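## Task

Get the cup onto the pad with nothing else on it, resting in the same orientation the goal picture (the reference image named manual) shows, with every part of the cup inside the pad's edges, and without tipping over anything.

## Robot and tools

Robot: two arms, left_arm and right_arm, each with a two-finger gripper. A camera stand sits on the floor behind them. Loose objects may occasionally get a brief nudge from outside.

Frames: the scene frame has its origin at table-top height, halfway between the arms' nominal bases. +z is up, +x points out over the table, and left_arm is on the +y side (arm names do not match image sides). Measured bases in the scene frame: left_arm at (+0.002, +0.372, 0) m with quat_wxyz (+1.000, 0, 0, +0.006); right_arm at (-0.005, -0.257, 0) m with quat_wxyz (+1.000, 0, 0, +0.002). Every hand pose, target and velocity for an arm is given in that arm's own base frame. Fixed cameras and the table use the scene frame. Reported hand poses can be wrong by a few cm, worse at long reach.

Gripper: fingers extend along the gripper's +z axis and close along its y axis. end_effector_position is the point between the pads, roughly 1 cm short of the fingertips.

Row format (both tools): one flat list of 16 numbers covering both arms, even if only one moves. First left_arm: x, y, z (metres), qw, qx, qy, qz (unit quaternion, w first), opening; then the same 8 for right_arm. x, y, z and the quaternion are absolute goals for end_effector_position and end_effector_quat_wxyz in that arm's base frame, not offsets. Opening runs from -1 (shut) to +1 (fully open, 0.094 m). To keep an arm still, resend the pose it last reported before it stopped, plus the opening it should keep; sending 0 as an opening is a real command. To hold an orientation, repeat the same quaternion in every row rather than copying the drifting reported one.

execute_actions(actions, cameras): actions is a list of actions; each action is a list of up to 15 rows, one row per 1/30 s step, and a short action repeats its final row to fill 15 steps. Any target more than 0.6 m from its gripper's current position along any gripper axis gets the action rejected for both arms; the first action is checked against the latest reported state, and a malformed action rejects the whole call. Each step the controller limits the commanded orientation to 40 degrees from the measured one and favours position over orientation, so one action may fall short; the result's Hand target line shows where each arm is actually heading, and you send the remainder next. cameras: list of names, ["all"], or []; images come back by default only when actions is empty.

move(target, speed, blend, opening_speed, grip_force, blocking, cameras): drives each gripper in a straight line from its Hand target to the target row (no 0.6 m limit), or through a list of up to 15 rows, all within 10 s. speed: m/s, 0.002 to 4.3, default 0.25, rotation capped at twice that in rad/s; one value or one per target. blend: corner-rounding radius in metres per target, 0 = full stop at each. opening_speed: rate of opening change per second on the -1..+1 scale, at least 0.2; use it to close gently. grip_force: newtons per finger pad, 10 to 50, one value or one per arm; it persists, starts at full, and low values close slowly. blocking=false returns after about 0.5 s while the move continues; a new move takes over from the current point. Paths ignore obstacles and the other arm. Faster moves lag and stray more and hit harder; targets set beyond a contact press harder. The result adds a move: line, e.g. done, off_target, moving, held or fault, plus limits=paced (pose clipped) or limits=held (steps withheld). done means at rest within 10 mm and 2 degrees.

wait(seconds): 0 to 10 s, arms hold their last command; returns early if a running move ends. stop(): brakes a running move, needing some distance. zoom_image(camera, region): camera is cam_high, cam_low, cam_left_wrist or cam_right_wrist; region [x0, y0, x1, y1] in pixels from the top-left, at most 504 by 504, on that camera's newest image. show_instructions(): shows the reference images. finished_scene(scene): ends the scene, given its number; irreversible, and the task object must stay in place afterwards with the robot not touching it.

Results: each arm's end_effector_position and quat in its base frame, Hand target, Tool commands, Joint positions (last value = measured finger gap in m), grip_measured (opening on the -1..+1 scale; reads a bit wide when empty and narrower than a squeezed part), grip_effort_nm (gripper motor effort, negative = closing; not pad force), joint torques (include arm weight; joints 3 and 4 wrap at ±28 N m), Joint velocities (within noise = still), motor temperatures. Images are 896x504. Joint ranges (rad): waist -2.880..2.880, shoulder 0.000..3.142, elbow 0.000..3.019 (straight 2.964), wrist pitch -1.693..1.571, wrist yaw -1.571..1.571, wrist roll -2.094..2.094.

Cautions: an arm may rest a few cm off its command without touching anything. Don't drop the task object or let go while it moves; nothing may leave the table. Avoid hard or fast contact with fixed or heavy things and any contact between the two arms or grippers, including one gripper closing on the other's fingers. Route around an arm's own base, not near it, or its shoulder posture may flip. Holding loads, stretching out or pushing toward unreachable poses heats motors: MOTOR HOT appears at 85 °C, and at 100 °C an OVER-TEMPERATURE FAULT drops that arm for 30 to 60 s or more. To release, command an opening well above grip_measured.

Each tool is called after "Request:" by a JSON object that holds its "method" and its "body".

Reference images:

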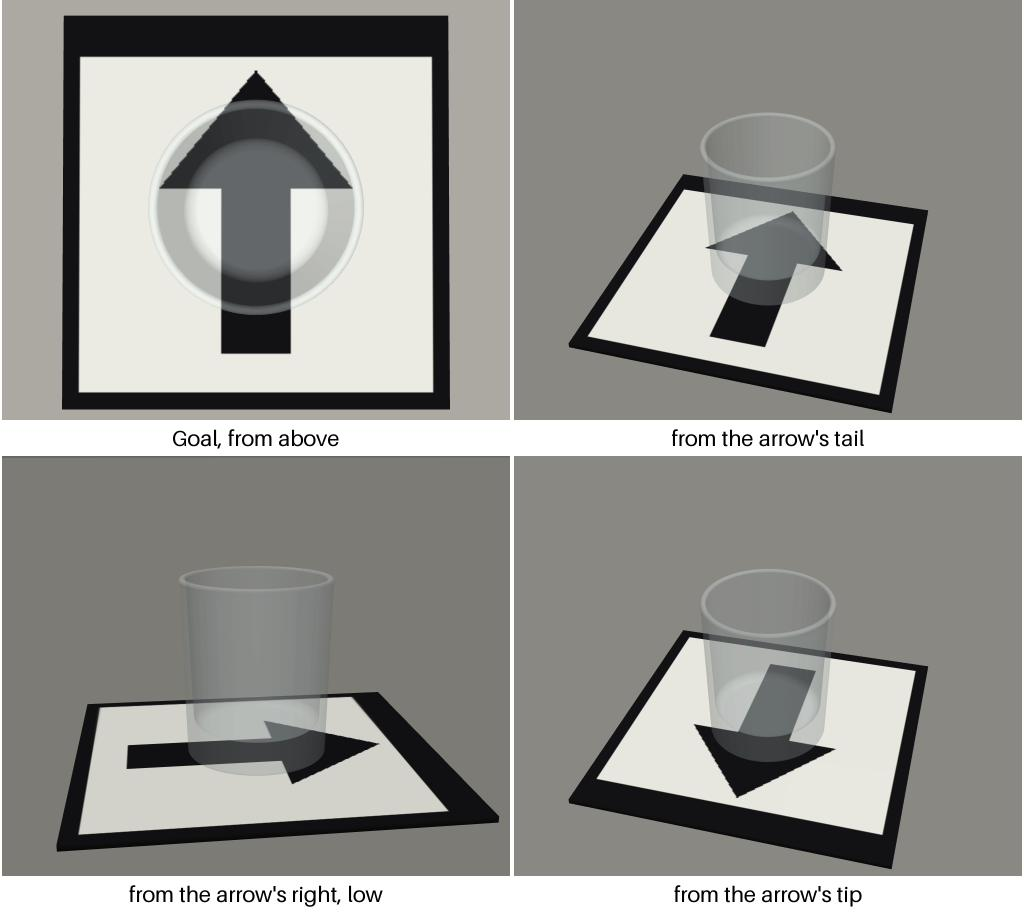

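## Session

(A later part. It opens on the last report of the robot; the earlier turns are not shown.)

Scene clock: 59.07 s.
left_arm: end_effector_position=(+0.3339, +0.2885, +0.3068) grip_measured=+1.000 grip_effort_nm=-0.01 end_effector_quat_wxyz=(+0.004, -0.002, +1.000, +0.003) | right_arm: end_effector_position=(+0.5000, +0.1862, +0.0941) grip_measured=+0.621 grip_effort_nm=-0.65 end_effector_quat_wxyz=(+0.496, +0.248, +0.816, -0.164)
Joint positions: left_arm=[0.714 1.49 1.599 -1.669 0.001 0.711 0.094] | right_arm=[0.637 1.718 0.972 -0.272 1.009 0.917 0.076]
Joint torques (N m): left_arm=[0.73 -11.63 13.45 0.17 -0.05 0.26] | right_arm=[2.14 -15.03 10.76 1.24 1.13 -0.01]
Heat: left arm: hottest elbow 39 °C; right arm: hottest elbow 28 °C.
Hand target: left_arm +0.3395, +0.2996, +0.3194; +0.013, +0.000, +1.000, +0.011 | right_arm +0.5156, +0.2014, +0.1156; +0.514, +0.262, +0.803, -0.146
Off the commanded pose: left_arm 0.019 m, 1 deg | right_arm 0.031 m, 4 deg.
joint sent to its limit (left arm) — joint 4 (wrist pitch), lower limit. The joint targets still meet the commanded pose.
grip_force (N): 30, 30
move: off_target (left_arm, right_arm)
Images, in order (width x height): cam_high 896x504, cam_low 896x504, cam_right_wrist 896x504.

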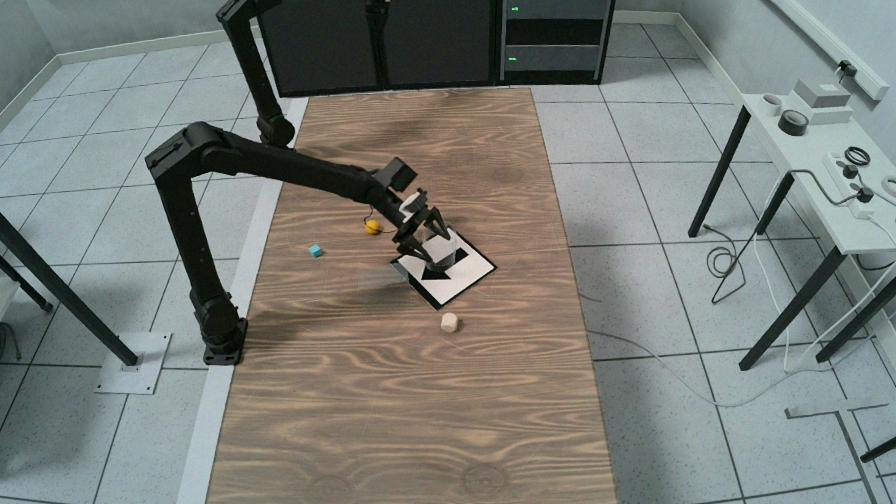

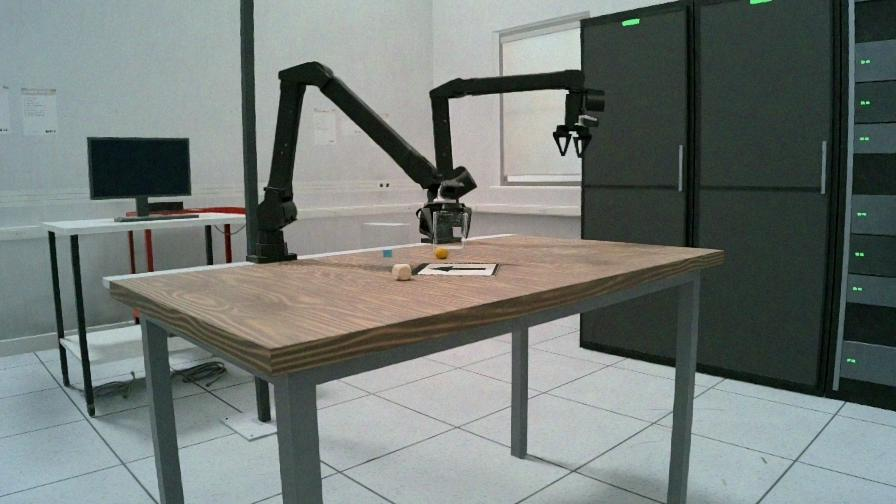

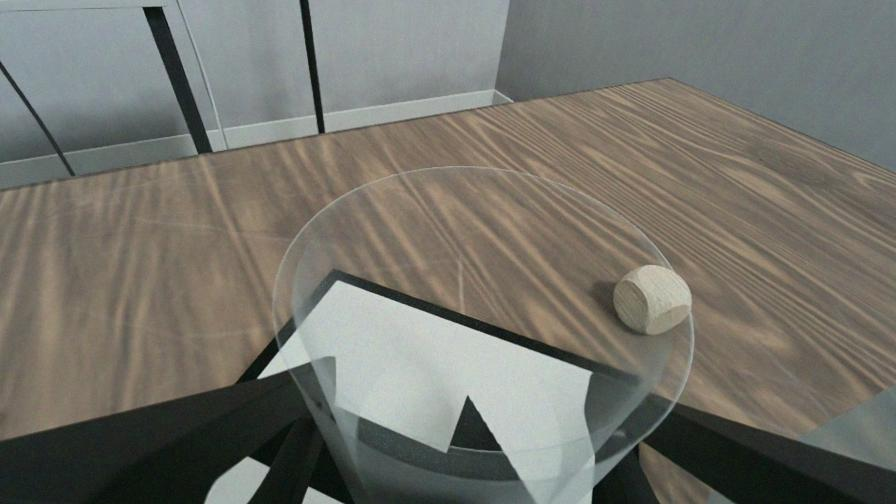

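Request:
{"method": "move", "body": {"target": [0.34,0.30,0.32,0,0,1,0,1,0.521,0.213,0.090,0.5162,0.2681,0.8017,-0.1375,0.35], "speed": 0.06, "cameras": ["cam_right_wrist","cam_high","cam_low"]}}

Request:
{"method": "zoom_image", "body": {"camera": "cam_high", "region": [340, 200, 510, 320]}}

Request:
{"method": "zoom_image", "body": {"camera": "cam_low", "region": [340, 180, 520, 300]}}

Scene clock: 61.43 s.
left_arm: end_effector_position=(+0.3339, +0.2885, +0.3068) grip_measured=+1.000 grip_effort_nm=-0.02 end_effector_quat_wxyz=(+0.004, -0.002, +1.000, +0.003) | right_arm: end_effector_position=(+0.5011, +0.1951, +0.0677) grip_measured=+0.621 grip_effort_nm=-0.66 end_effector_quat_wxyz=(+0.492, +0.249, +0.818, -0.164)
Joint positions: left_arm=[0.714 1.49 1.599 -1.669 0.001 0.711 0.094] | right_arm=[0.649 1.783 0.982 -0.246 1.009 0.947 0.076]
Joint torques (N m): left_arm=[-0.5 -11.52 13.35 0.25 -0.03 0.24] | right_arm=[2.02 -15.74 10.11 2.33 1.14 0]
Heat: left arm: hottest elbow 39 °C; right arm: hottest elbow 28 °C.
Hand target: left_arm +0.3395, +0.2996, +0.3194; +0.013, +0.000, +1.000, +0.011 | right_arm +0.5192, +0.2121, +0.0907; +0.516, +0.268, +0.802, -0.137
Off the commanded pose: left_arm 0.019 m, 1 deg | right_arm 0.035 m, 5 deg.
joint sent to its limit (left arm) — joint 4 (wrist pitch), lower limit. The joint targets still meet the commanded pose.
grip_force (N): 30, 30
move: off_target (left_arm, right_arm)
Images, in order (width x height): cam_high 896x504, cam_low 896x504, cam_right_wrist 896x504.

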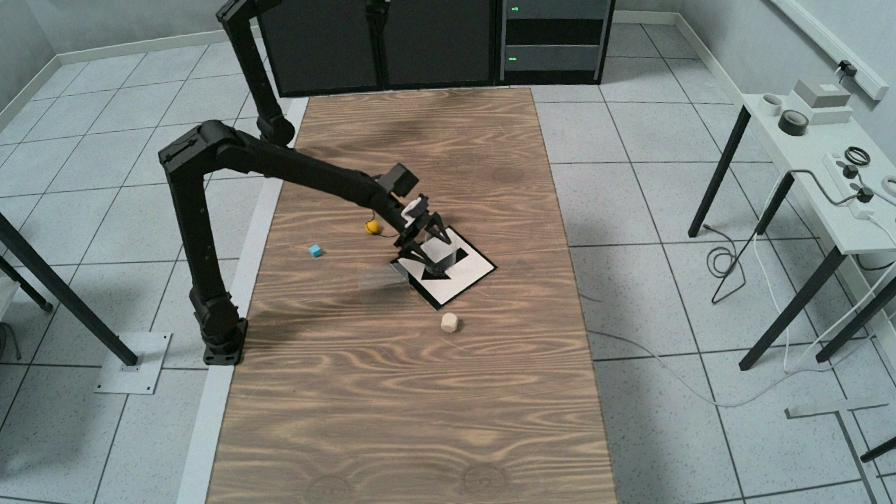

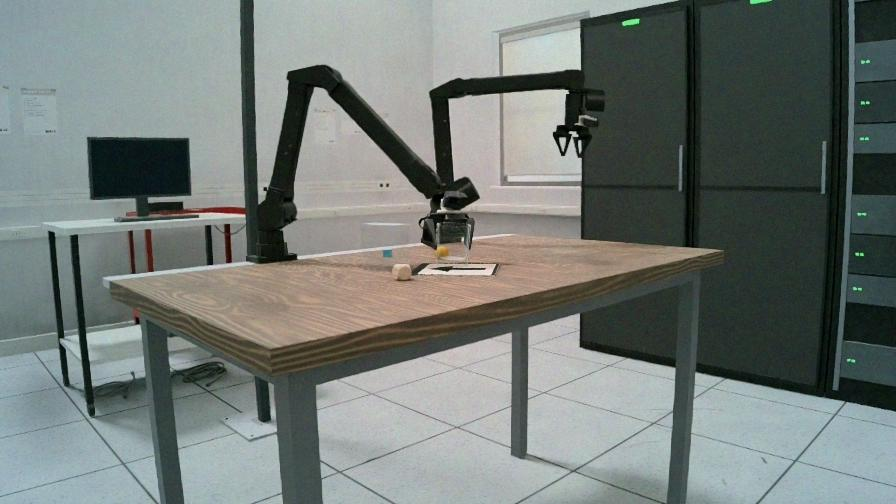

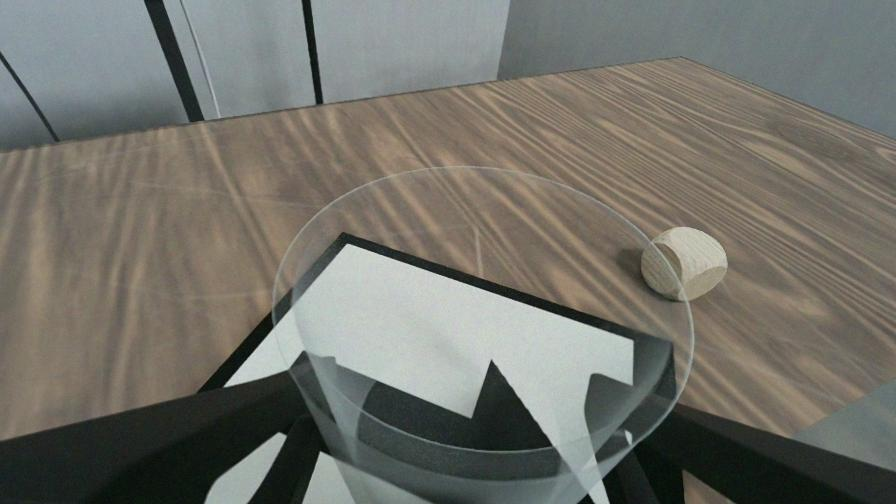

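Scaled by 2.965 from the camera's 896x504 image, which has a finer 1280x720 frame.

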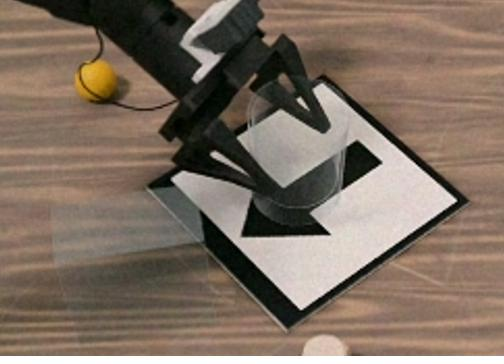

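Scaled by 2.800 from the camera's 896x504 image, which has a finer 1280x720 frame.

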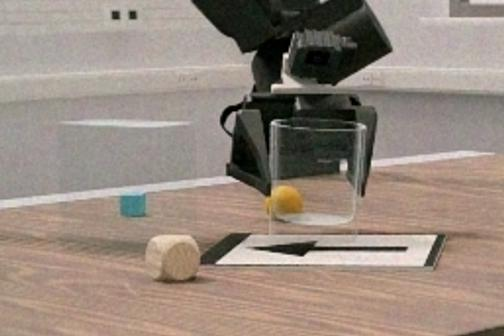

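Request:
{"method": "move", "body": {"target": [0.34,0.30,0.32,0,0,1,0,1,0.531,0.218,0.085,0.5212,0.2727,0.7981,-0.1300,0.35], "speed": 0.05, "cameras": ["cam_right_wrist","cam_high","cam_low"]}}

Request:
{"method": "zoom_image", "body": {"camera": "cam_high", "region": [340, 200, 510, 320]}}

Request:
{"method": "zoom_image", "body": {"camera": "cam_low", "region": [400, 200, 520, 290]}}

Scene clock: 63.40 s.
left_arm: end_effector_position=(+0.3339, +0.2885, +0.3068) grip_measured=+1.000 grip_effort_nm=-0.02 end_effector_quat_wxyz=(+0.004, -0.002, +1.000, +0.003) | right_arm: end_effector_position=(+0.5099, +0.2017, +0.0637) grip_measured=+0.621 grip_effort_nm=-0.66 end_effector_quat_wxyz=(+0.499, +0.255, +0.814, -0.154)
Joint positions: left_arm=[0.714 1.49 1.599 -1.669 0.001 0.711 0.094] | right_arm=[0.649 1.81 1 -0.211 1.009 0.947 0.076]
Joint torques (N m): left_arm=[-0.38 -11.22 13.27 0.14 -0.06 0.24] | right_arm=[1.67 -15.91 10.18 2.32 1.06 -0.08]
Heat: left arm: hottest elbow 39 °C; right arm: hottest elbow 28 °C.
Hand target: left_arm +0.3395, +0.2996, +0.3194; +0.013, +0.000, +1.000, +0.011 | right_arm +0.5292, +0.2171, +0.0858; +0.521, +0.273, +0.798, -0.130
Off the commanded pose: left_arm 0.019 m, 1 deg | right_arm 0.034 m, 5 deg.
joint sent to its limit (left arm) — joint 4 (wrist pitch), lower limit. The joint targets still meet the commanded pose.
grip_force (N): 30, 30
move: off_target (left_arm, right_arm)
Images, in order (width x height): cam_high 896x504, cam_low 896x504, cam_right_wrist 896x504.

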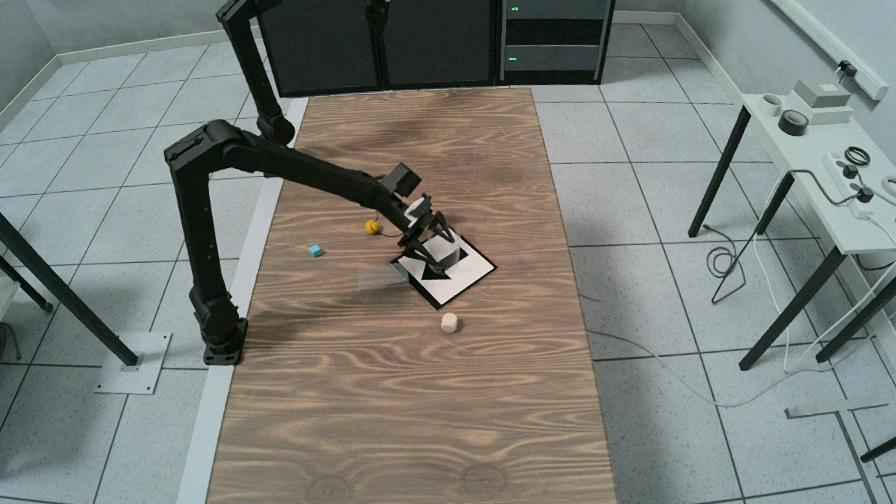

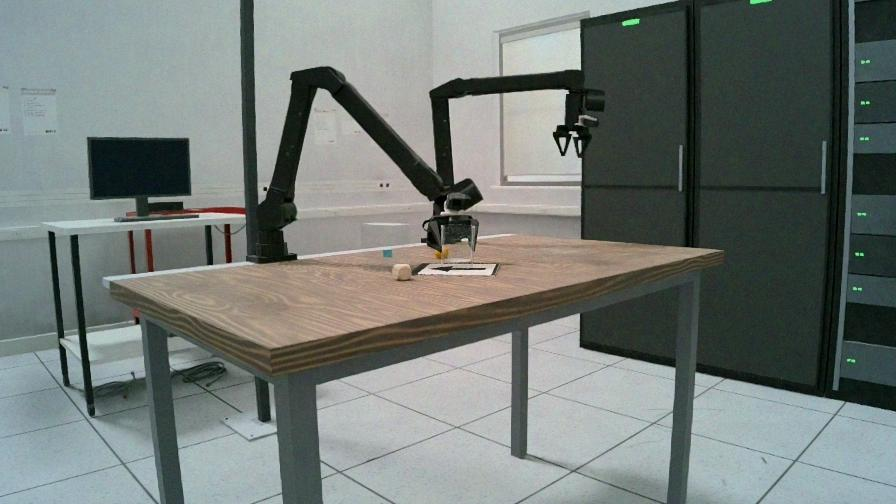

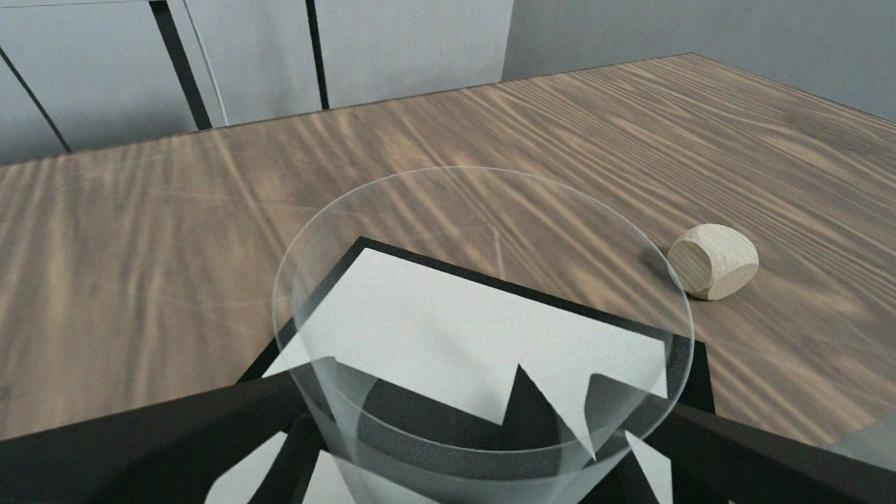

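Scaled by 2.965 from the camera's 896x504 image, which has a finer 1280x720 frame.

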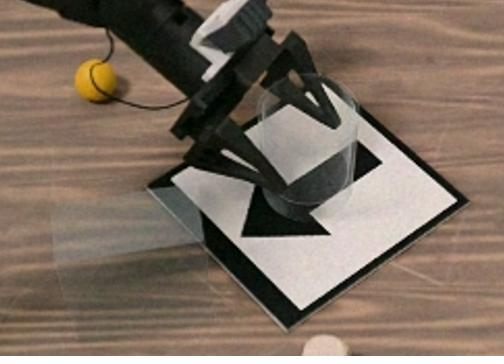

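Scaled by 4.200 from the camera's 896x504 image, which has a finer 1280x720 frame.

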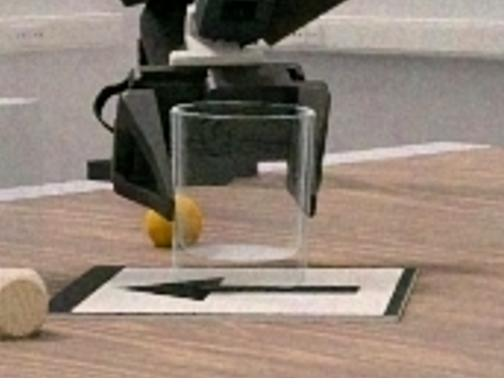

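Request:
{"method": "move", "body": {"target": [0.34,0.30,0.32,0,0,1,0,1,0.531,0.218,0.076,0.5212,0.2727,0.7981,-0.1300,0.35], "speed": 0.03, "cameras": ["cam_low"]}}

Request:
{"method": "zoom_image", "body": {"camera": "cam_low", "region": [400, 200, 520, 290]}}

Scene clock: 64.70 s.
left_arm: end_effector_position=(+0.3339, +0.2885, +0.3068) grip_measured=+1.000 grip_effort_nm=-0.01 end_effector_quat_wxyz=(+0.004, -0.002, +1.000, +0.003) | right_arm: end_effector_position=(+0.5119, +0.2030, +0.0591) grip_measured=+0.621 grip_effort_nm=-0.66 end_effector_quat_wxyz=(+0.502, +0.257, +0.812, -0.151)
Joint positions: left_arm=[0.714 1.49 1.599 -1.669 0.001 0.711 0.094] | right_arm=[0.649 1.823 1 -0.187 1.011 0.947 0.076]
Joint torques (N m): left_arm=[-0.38 -11.87 13.39 0.06 -0.05 0.29] | right_arm=[1.61 -15.56 9.81 2.28 0.95 -0.08]
Heat: left arm: hottest elbow 39 °C; right arm: hottest elbow 28 °C.
Hand target: left_arm +0.3395, +0.2996, +0.3194; +0.013, +0.000, +1.000, +0.011 | right_arm +0.5295, +0.2173, +0.0765; +0.521, +0.273, +0.798, -0.130
Off the commanded pose: left_arm 0.019 m, 1 deg | right_arm 0.030 m, 4 deg.
joint sent to its limit (left arm) — joint 4 (wrist pitch), lower limit. The joint targets still meet the commanded pose.
grip_force (N): 30, 30
move: off_target (left_arm, right_arm)
Images, in order (width x height): cam_low 896x504.

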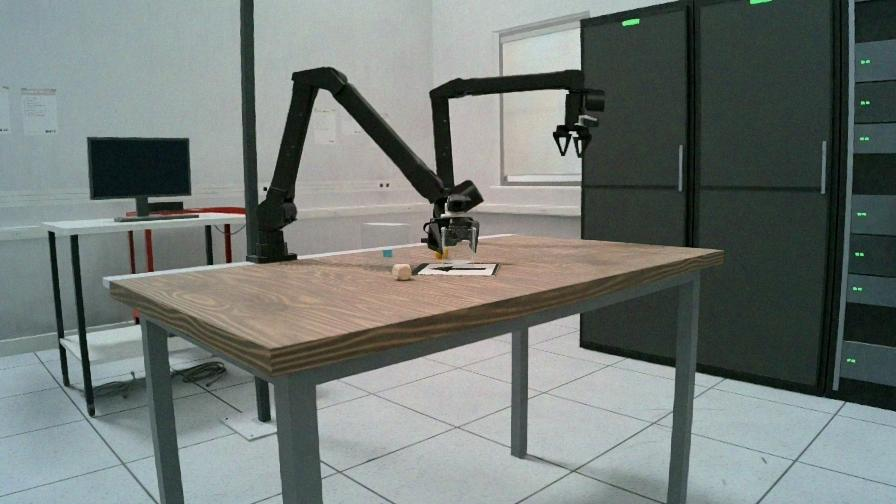

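Scaled by 4.200 from the camera's 896x504 image, which has a finer 1280x720 frame.

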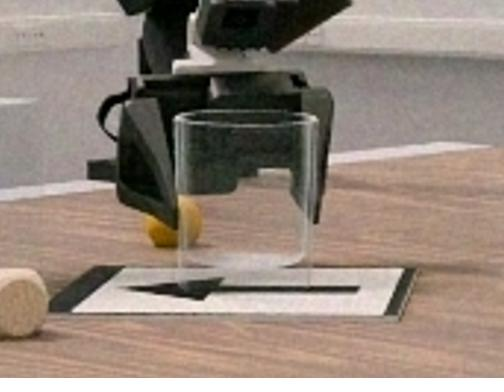

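Request:
{"method": "move", "body": {"target": [0.34,0.30,0.32,0,0,1,0,1,0.528,0.216,0.066,0.5212,0.2727,0.7981,-0.1300,0.35], "speed": 0.03, "cameras": ["cam_low","cam_high"]}}

Request:
{"method": "zoom_image", "body": {"camera": "cam_low", "region": [400, 200, 520, 290]}}

Request:
{"method": "zoom_image", "body": {"camera": "cam_high", "region": [340, 200, 510, 320]}}

Scene clock: 66.23 s.
left_arm: end_effector_position=(+0.3339, +0.2885, +0.3068) grip_measured=+1.000 grip_effort_nm=-0.01 end_effector_quat_wxyz=(+0.004, -0.002, +1.000, +0.003) | right_arm: end_effector_position=(+0.5148, +0.2047, +0.0583) grip_measured=+0.621 grip_effort_nm=-0.66 end_effector_quat_wxyz=(+0.509, +0.262, +0.807, -0.145)
Joint positions: left_arm=[0.714 1.49 1.599 -1.669 0.001 0.711 0.094] | right_arm=[0.649 1.831 1 -0.156 1.015 0.947 0.076]
Joint torques (N m): left_arm=[0.15 -11.11 13.48 0.29 -0.03 0.24] | right_arm=[1.73 -15.21 8.7 2.29 0.8 -0.08]
Heat: left arm: hottest elbow 40 °C; right arm: hottest elbow 28 °C.
Hand target: left_arm +0.3395, +0.2996, +0.3194; +0.013, +0.000, +1.000, +0.011 | right_arm +0.5272, +0.2156, +0.0662; +0.521, +0.273, +0.798, -0.130
Off the commanded pose: left_arm 0.019 m, 1 deg | right_arm 0.019 m, 3 deg.
joint sent to its limit (left arm) — joint 4 (wrist pitch), lower limit. The joint targets still meet the commanded pose.
grip_force (N): 30, 30
move: off_target (left_arm, right_arm)
Images, in order (width x height): cam_high 896x504, cam_low 896x504.

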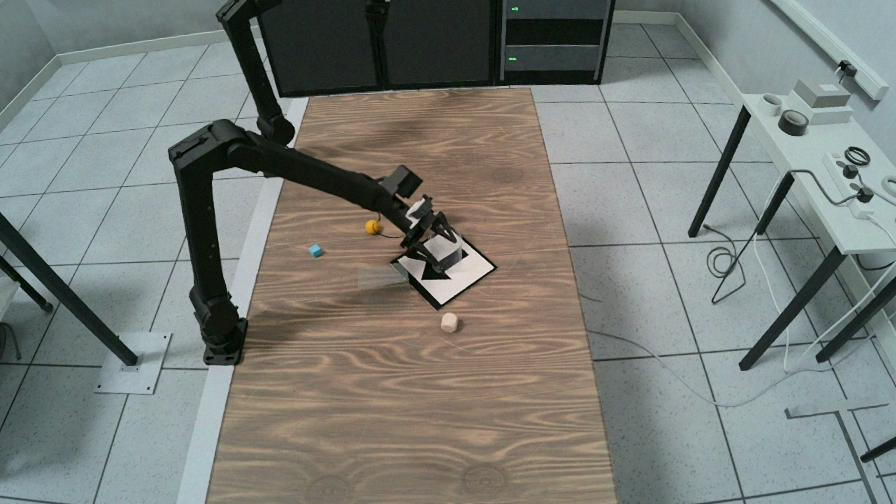

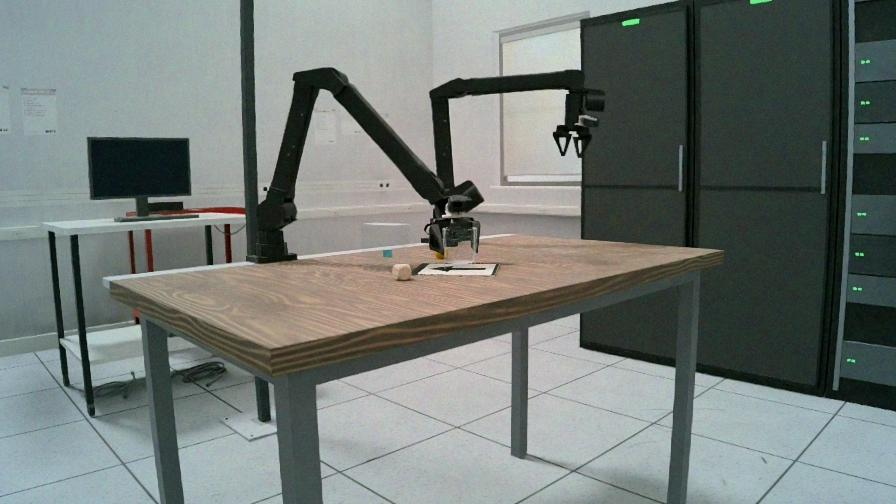

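Scaled by 4.200 from the camera's 896x504 image, which has a finer 1280x720 frame.

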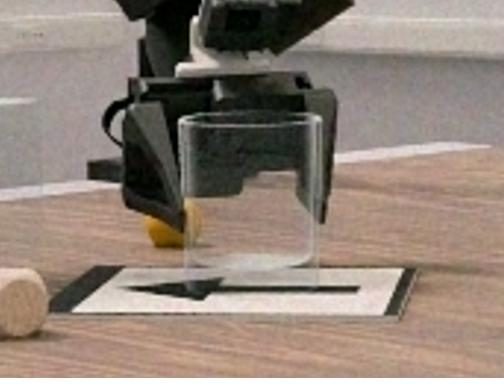

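Scaled by 2.965 from the camera's 896x504 image, which has a finer 1280x720 frame.

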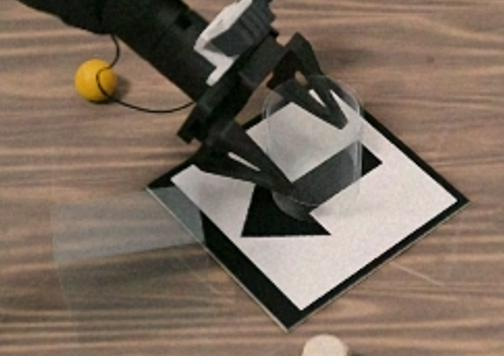

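Request:
{"method": "zoom_image", "body": {"camera": "cam_low", "region": [430, 240, 490, 285]}}

Request:
{"method": "zoom_image", "body": {"camera": "cam_high", "region": [410, 215, 480, 285]}}

Scaled by 8.400 from the camera's 896x504 image, which has a finer 1280x720 frame.

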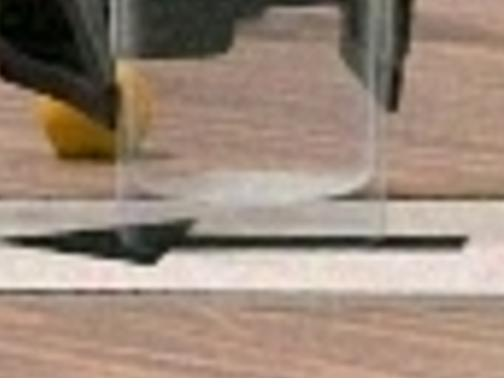

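Scaled by 7.200 from the camera's 896x504 image, which has a finer 1280x720 frame.

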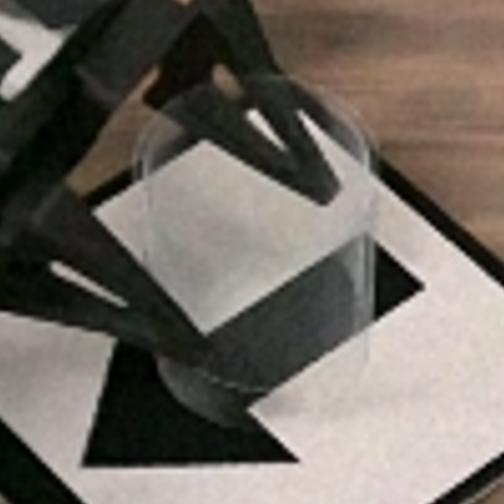

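Request:
{"method": "move", "body": {"target": [0.34,0.30,0.32,0,0,1,0,1,0.520,0.208,0.090,0.5103,0.2662,0.8055,-0.1413,0.35], "speed": 0.05}}

Scene clock: 74.30 s.
left_arm: end_effector_position=(+0.3339, +0.2885, +0.3068) grip_measured=+1.000 grip_effort_nm=-0.02 end_effector_quat_wxyz=(+0.004, -0.002, +1.000, +0.003) | right_arm: end_effector_position=(+0.5075, +0.1999, +0.0600) grip_measured=+0.621 grip_effort_nm=-0.66 end_effector_quat_wxyz=(+0.493, +0.250, +0.817, -0.162)
Joint positions: left_arm=[0.714 1.49 1.599 -1.669 0.001 0.711 0.094] | right_arm=[0.649 1.813 1 -0.231 1.009 0.947 0.076]
Joint torques (N m): left_arm=[-0.03 -11.28 13.38 0.28 -0.06 0.27] | right_arm=[1.44 -18.73 8.47 1.05 0.78 -0.08]
Motor temperatures (°C): left_arm=[19 25 41 21 21 19 20] | right_arm=[20 26 28 20 23 20 23]
Heat: left arm: hottest elbow 41 °C; right arm: hottest elbow 28 °C.
Hand target: left_arm +0.3395, +0.2996, +0.3194; +0.013, +0.000, +1.000, +0.011 | right_arm +0.5192, +0.2073, +0.0899; +0.510, +0.266, +0.806, -0.141
Off the commanded pose: left_arm 0.019 m, 1 deg | right_arm 0.033 m, 4 deg.
joint sent to its limit (left arm) — joint 4 (wrist pitch), lower limit. The joint targets still meet the commanded pose.
grip_force (N): 30, 30
move: off_target (left_arm, right_arm)

Request:
{"method": "move", "body": {"target": [0.34,0.30,0.32,0,0,1,0,1,0.522,0.2095,0.077,0.5140,0.2684,0.8030,-0.1375,0.35], "speed": 0.03, "cameras": ["cam_low","cam_high"]}}

Request:
{"method": "zoom_image", "body": {"camera": "cam_low", "region": [420, 200, 510, 285]}}

Request:
{"method": "zoom_image", "body": {"camera": "cam_high", "region": [380, 215, 500, 315]}}

Scene clock: 75.80 s.
left_arm: end_effector_position=(+0.3339, +0.2885, +0.3068) grip_measured=+1.000 grip_effort_nm=-0.02 end_effector_quat_wxyz=(+0.004, -0.002, +1.000, +0.003) | right_arm: end_effector_position=(+0.5098, +0.2017, +0.0618) grip_measured=+0.621 grip_effort_nm=-0.66 end_effector_quat_wxyz=(+0.498, +0.254, +0.814, -0.155)
Joint positions: left_arm=[0.714 1.49 1.599 -1.669 0.001 0.711 0.094] | right_arm=[0.649 1.813 1 -0.21 1.009 0.947 0.076]
Joint torques (N m): left_arm=[-0.44 -10.93 13.39 0.2 -0.02 0.25] | right_arm=[1.49 -16.5 8.06 2.33 0.86 -0.08]
Heat: left arm: hottest elbow 41 °C; right arm: hottest elbow 28 °C.
Hand target: left_arm +0.3395, +0.2996, +0.3194; +0.013, +0.000, +1.000, +0.011 | right_arm +0.5213, +0.2091, +0.0772; +0.514, +0.268, +0.803, -0.138
Off the commanded pose: left_arm 0.019 m, 1 deg | right_arm 0.021 m, 3 deg.
joint sent to its limit (left arm) — joint 4 (wrist pitch), lower limit. The joint targets still meet the commanded pose.
grip_force (N): 30, 30
move: off_target (left_arm, right_arm)
Images, in order (width x height): cam_high 896x504, cam_low 896x504.

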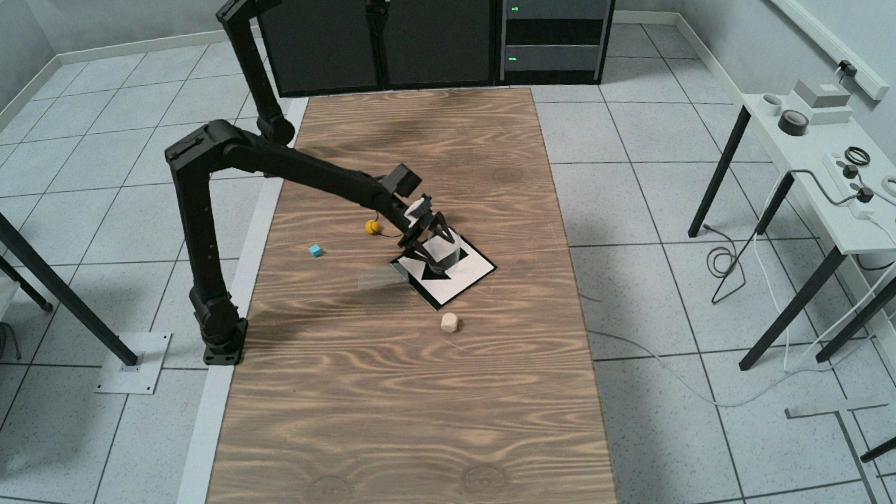

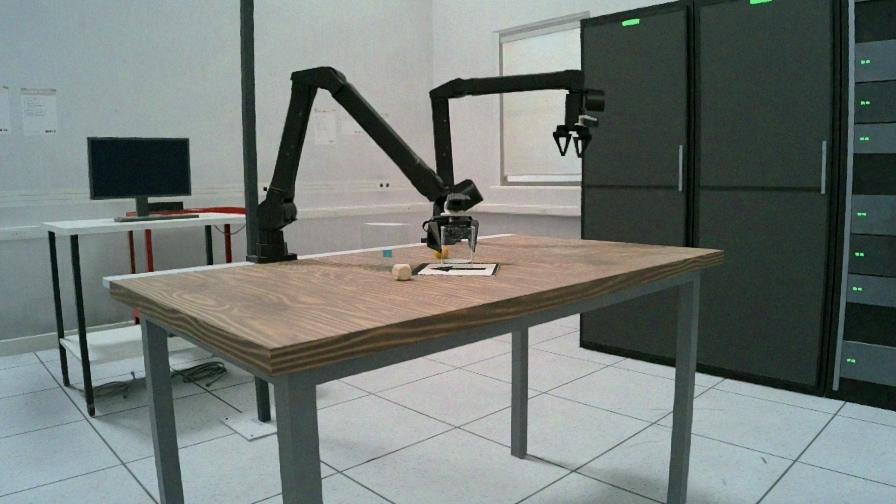

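Scaled by 5.600 from the camera's 896x504 image, which has a finer 1280x720 frame.

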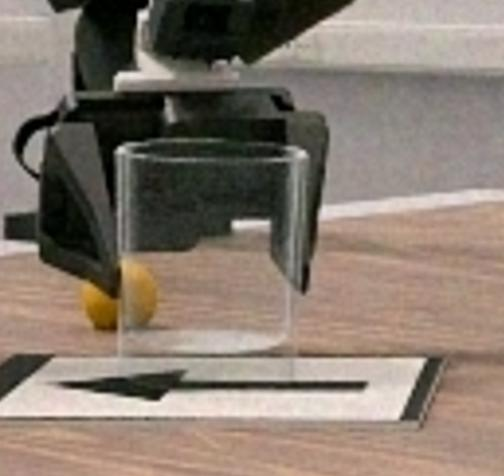

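Scaled by 4.200 from the camera's 896x504 image, which has a finer 1280x720 frame.

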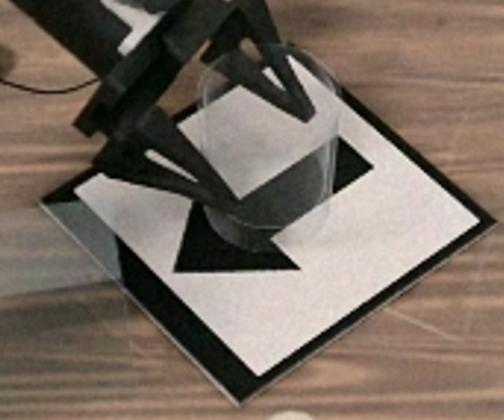

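Request:
{"method": "move", "body": {"target": [0.34,0.30,0.32,0,0,1,0,1,0.519,0.207,0.062,0.5125,0.2672,0.8042,-0.1395,0.35], "speed": 0.03, "cameras": ["cam_low","cam_high"]}}

Request:
{"method": "zoom_image", "body": {"camera": "cam_low", "region": [420, 200, 510, 285]}}

Request:
{"method": "zoom_image", "body": {"camera": "cam_high", "region": [380, 215, 500, 315]}}

Scene clock: 77.23 s.
left_arm: end_effector_position=(+0.3339, +0.2885, +0.3068) grip_measured=+1.000 grip_effort_nm=-0.02 end_effector_quat_wxyz=(+0.004, -0.002, +1.000, +0.003) | right_arm: end_effector_position=(+0.5131, +0.2041, +0.0591) grip_measured=+0.621 grip_effort_nm=-0.65 end_effector_quat_wxyz=(+0.504, +0.259, +0.810, -0.147)
Joint positions: left_arm=[0.714 1.49 1.599 -1.669 0.001 0.711 0.094] | right_arm=[0.649 1.825 1 -0.175 1.009 0.947 0.076]
Joint torques (N m): left_arm=[-0.21 -11.63 13.44 0.23 -0.06 0.24] | right_arm=[1.14 -15.5 6.83 2.4 0.79 -0.09]
Heat: left arm: hottest elbow 41 °C; right arm: hottest elbow 28 °C.
Hand target: left_arm +0.3395, +0.2996, +0.3194; +0.013, +0.000, +1.000, +0.011 | right_arm +0.5188, +0.2068, +0.0621; +0.512, +0.267, +0.804, -0.140
Off the commanded pose: left_arm 0.019 m, 1 deg | right_arm 0.007 m, 2 deg.
joint sent to its limit (left arm) — joint 4 (wrist pitch), lower limit. The joint targets still meet the commanded pose.
grip_force (N): 30, 30
move: off_target (left_arm)
Images, in order (width x height): cam_high 896x504, cam_low 896x504.

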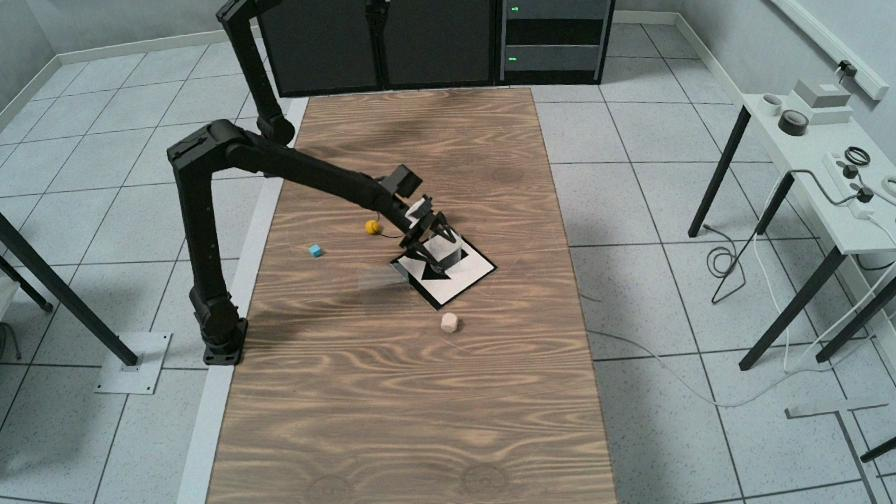

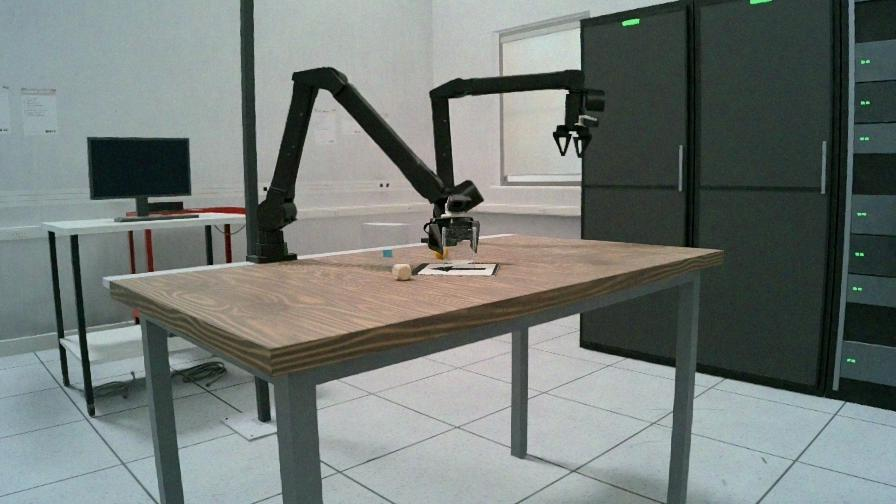

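Scaled by 5.600 from the camera's 896x504 image, which has a finer 1280x720 frame.

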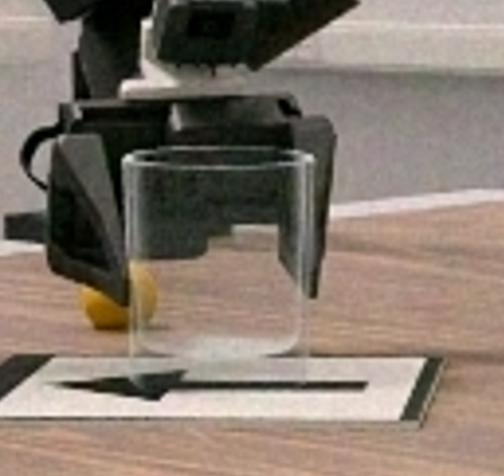

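Scaled by 4.200 from the camera's 896x504 image, which has a finer 1280x720 frame.

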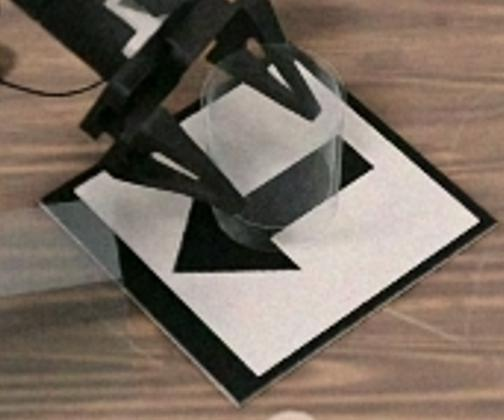

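Request:
{"method": "move", "body": {"target": [0.34,0.30,0.32,0,0,1,0,1,0.513,0.202,0.057,0.5060,0.2621,0.8085,-0.1479,0.35], "speed": 0.03, "cameras": ["cam_low","cam_high","cam_right_wrist"]}}

Request:
{"method": "zoom_image", "body": {"camera": "cam_low", "region": [420, 200, 510, 285]}}

Request:
{"method": "zoom_image", "body": {"camera": "cam_high", "region": [380, 215, 500, 315]}}

Scene clock: 78.87 s.
left_arm: end_effector_position=(+0.3339, +0.2885, +0.3068) grip_measured=+1.000 grip_effort_nm=-0.01 end_effector_quat_wxyz=(+0.004, -0.002, +1.000, +0.003) | right_arm: end_effector_position=(+0.5123, +0.2035, +0.0584) grip_measured=+0.621 grip_effort_nm=-0.66 end_effector_quat_wxyz=(+0.504, +0.259, +0.811, -0.148)
Joint positions: left_arm=[0.714 1.49 1.599 -1.669 0.001 0.711 0.094] | right_arm=[0.649 1.825 0.998 -0.175 1.009 0.947 0.076]
Joint torques (N m): left_arm=[0.21 -11.22 13.37 0.29 -0.04 0.24] | right_arm=[1.26 -15.79 5.9 1.85 0.73 -0.11]
Heat: left arm: hottest elbow 41 °C; right arm: hottest elbow 28 °C.
Hand target: left_arm +0.3395, +0.2996, +0.3194; +0.013, +0.000, +1.000, +0.011 | right_arm +0.5130, +0.2020, +0.0571; +0.506, +0.262, +0.808, -0.148
Off the commanded pose: left_arm 0.019 m, 1 deg | right_arm 0.002 m, 1 deg.
joint sent to its limit (left arm) — joint 4 (wrist pitch), lower limit. The joint targets still meet the commanded pose.
grip_force (N): 30, 30
move: off_target (left_arm)
Images, in order (width x height): cam_high 896x504, cam_low 896x504, cam_right_wrist 896x504.

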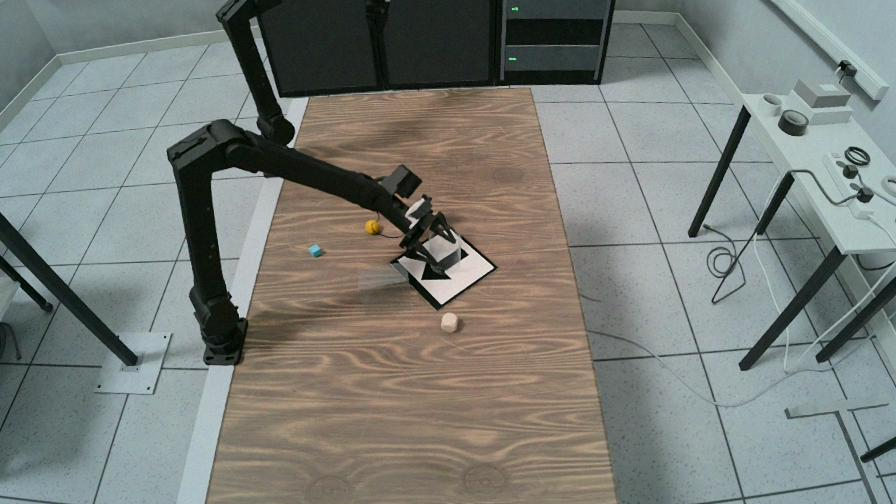

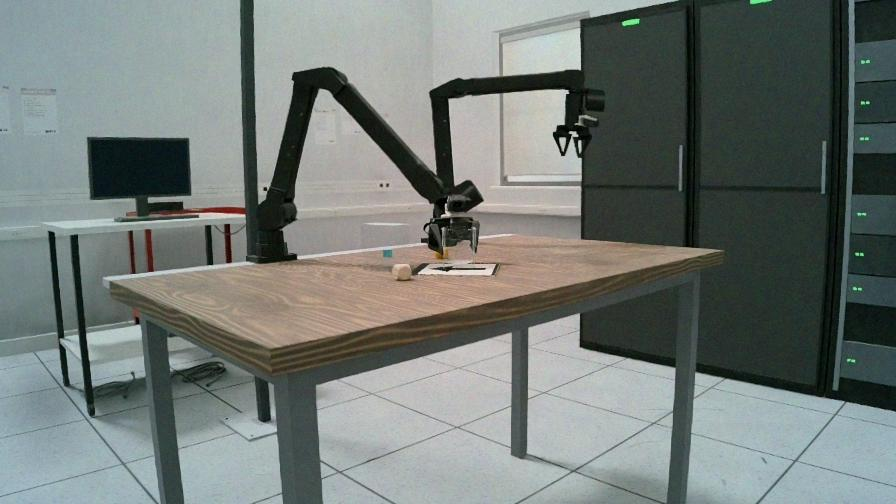

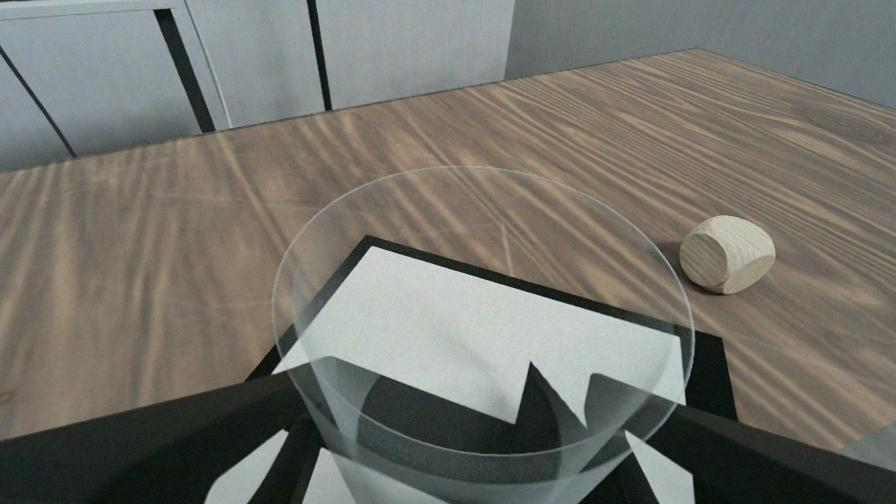

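Scaled by 5.600 from the camera's 896x504 image, which has a finer 1280x720 frame.

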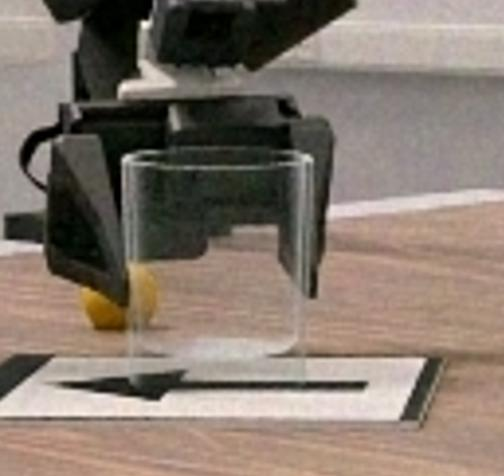

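Scaled by 4.200 from the camera's 896x504 image, which has a finer 1280x720 frame.

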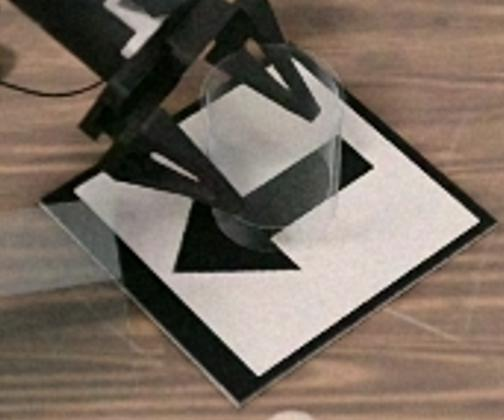

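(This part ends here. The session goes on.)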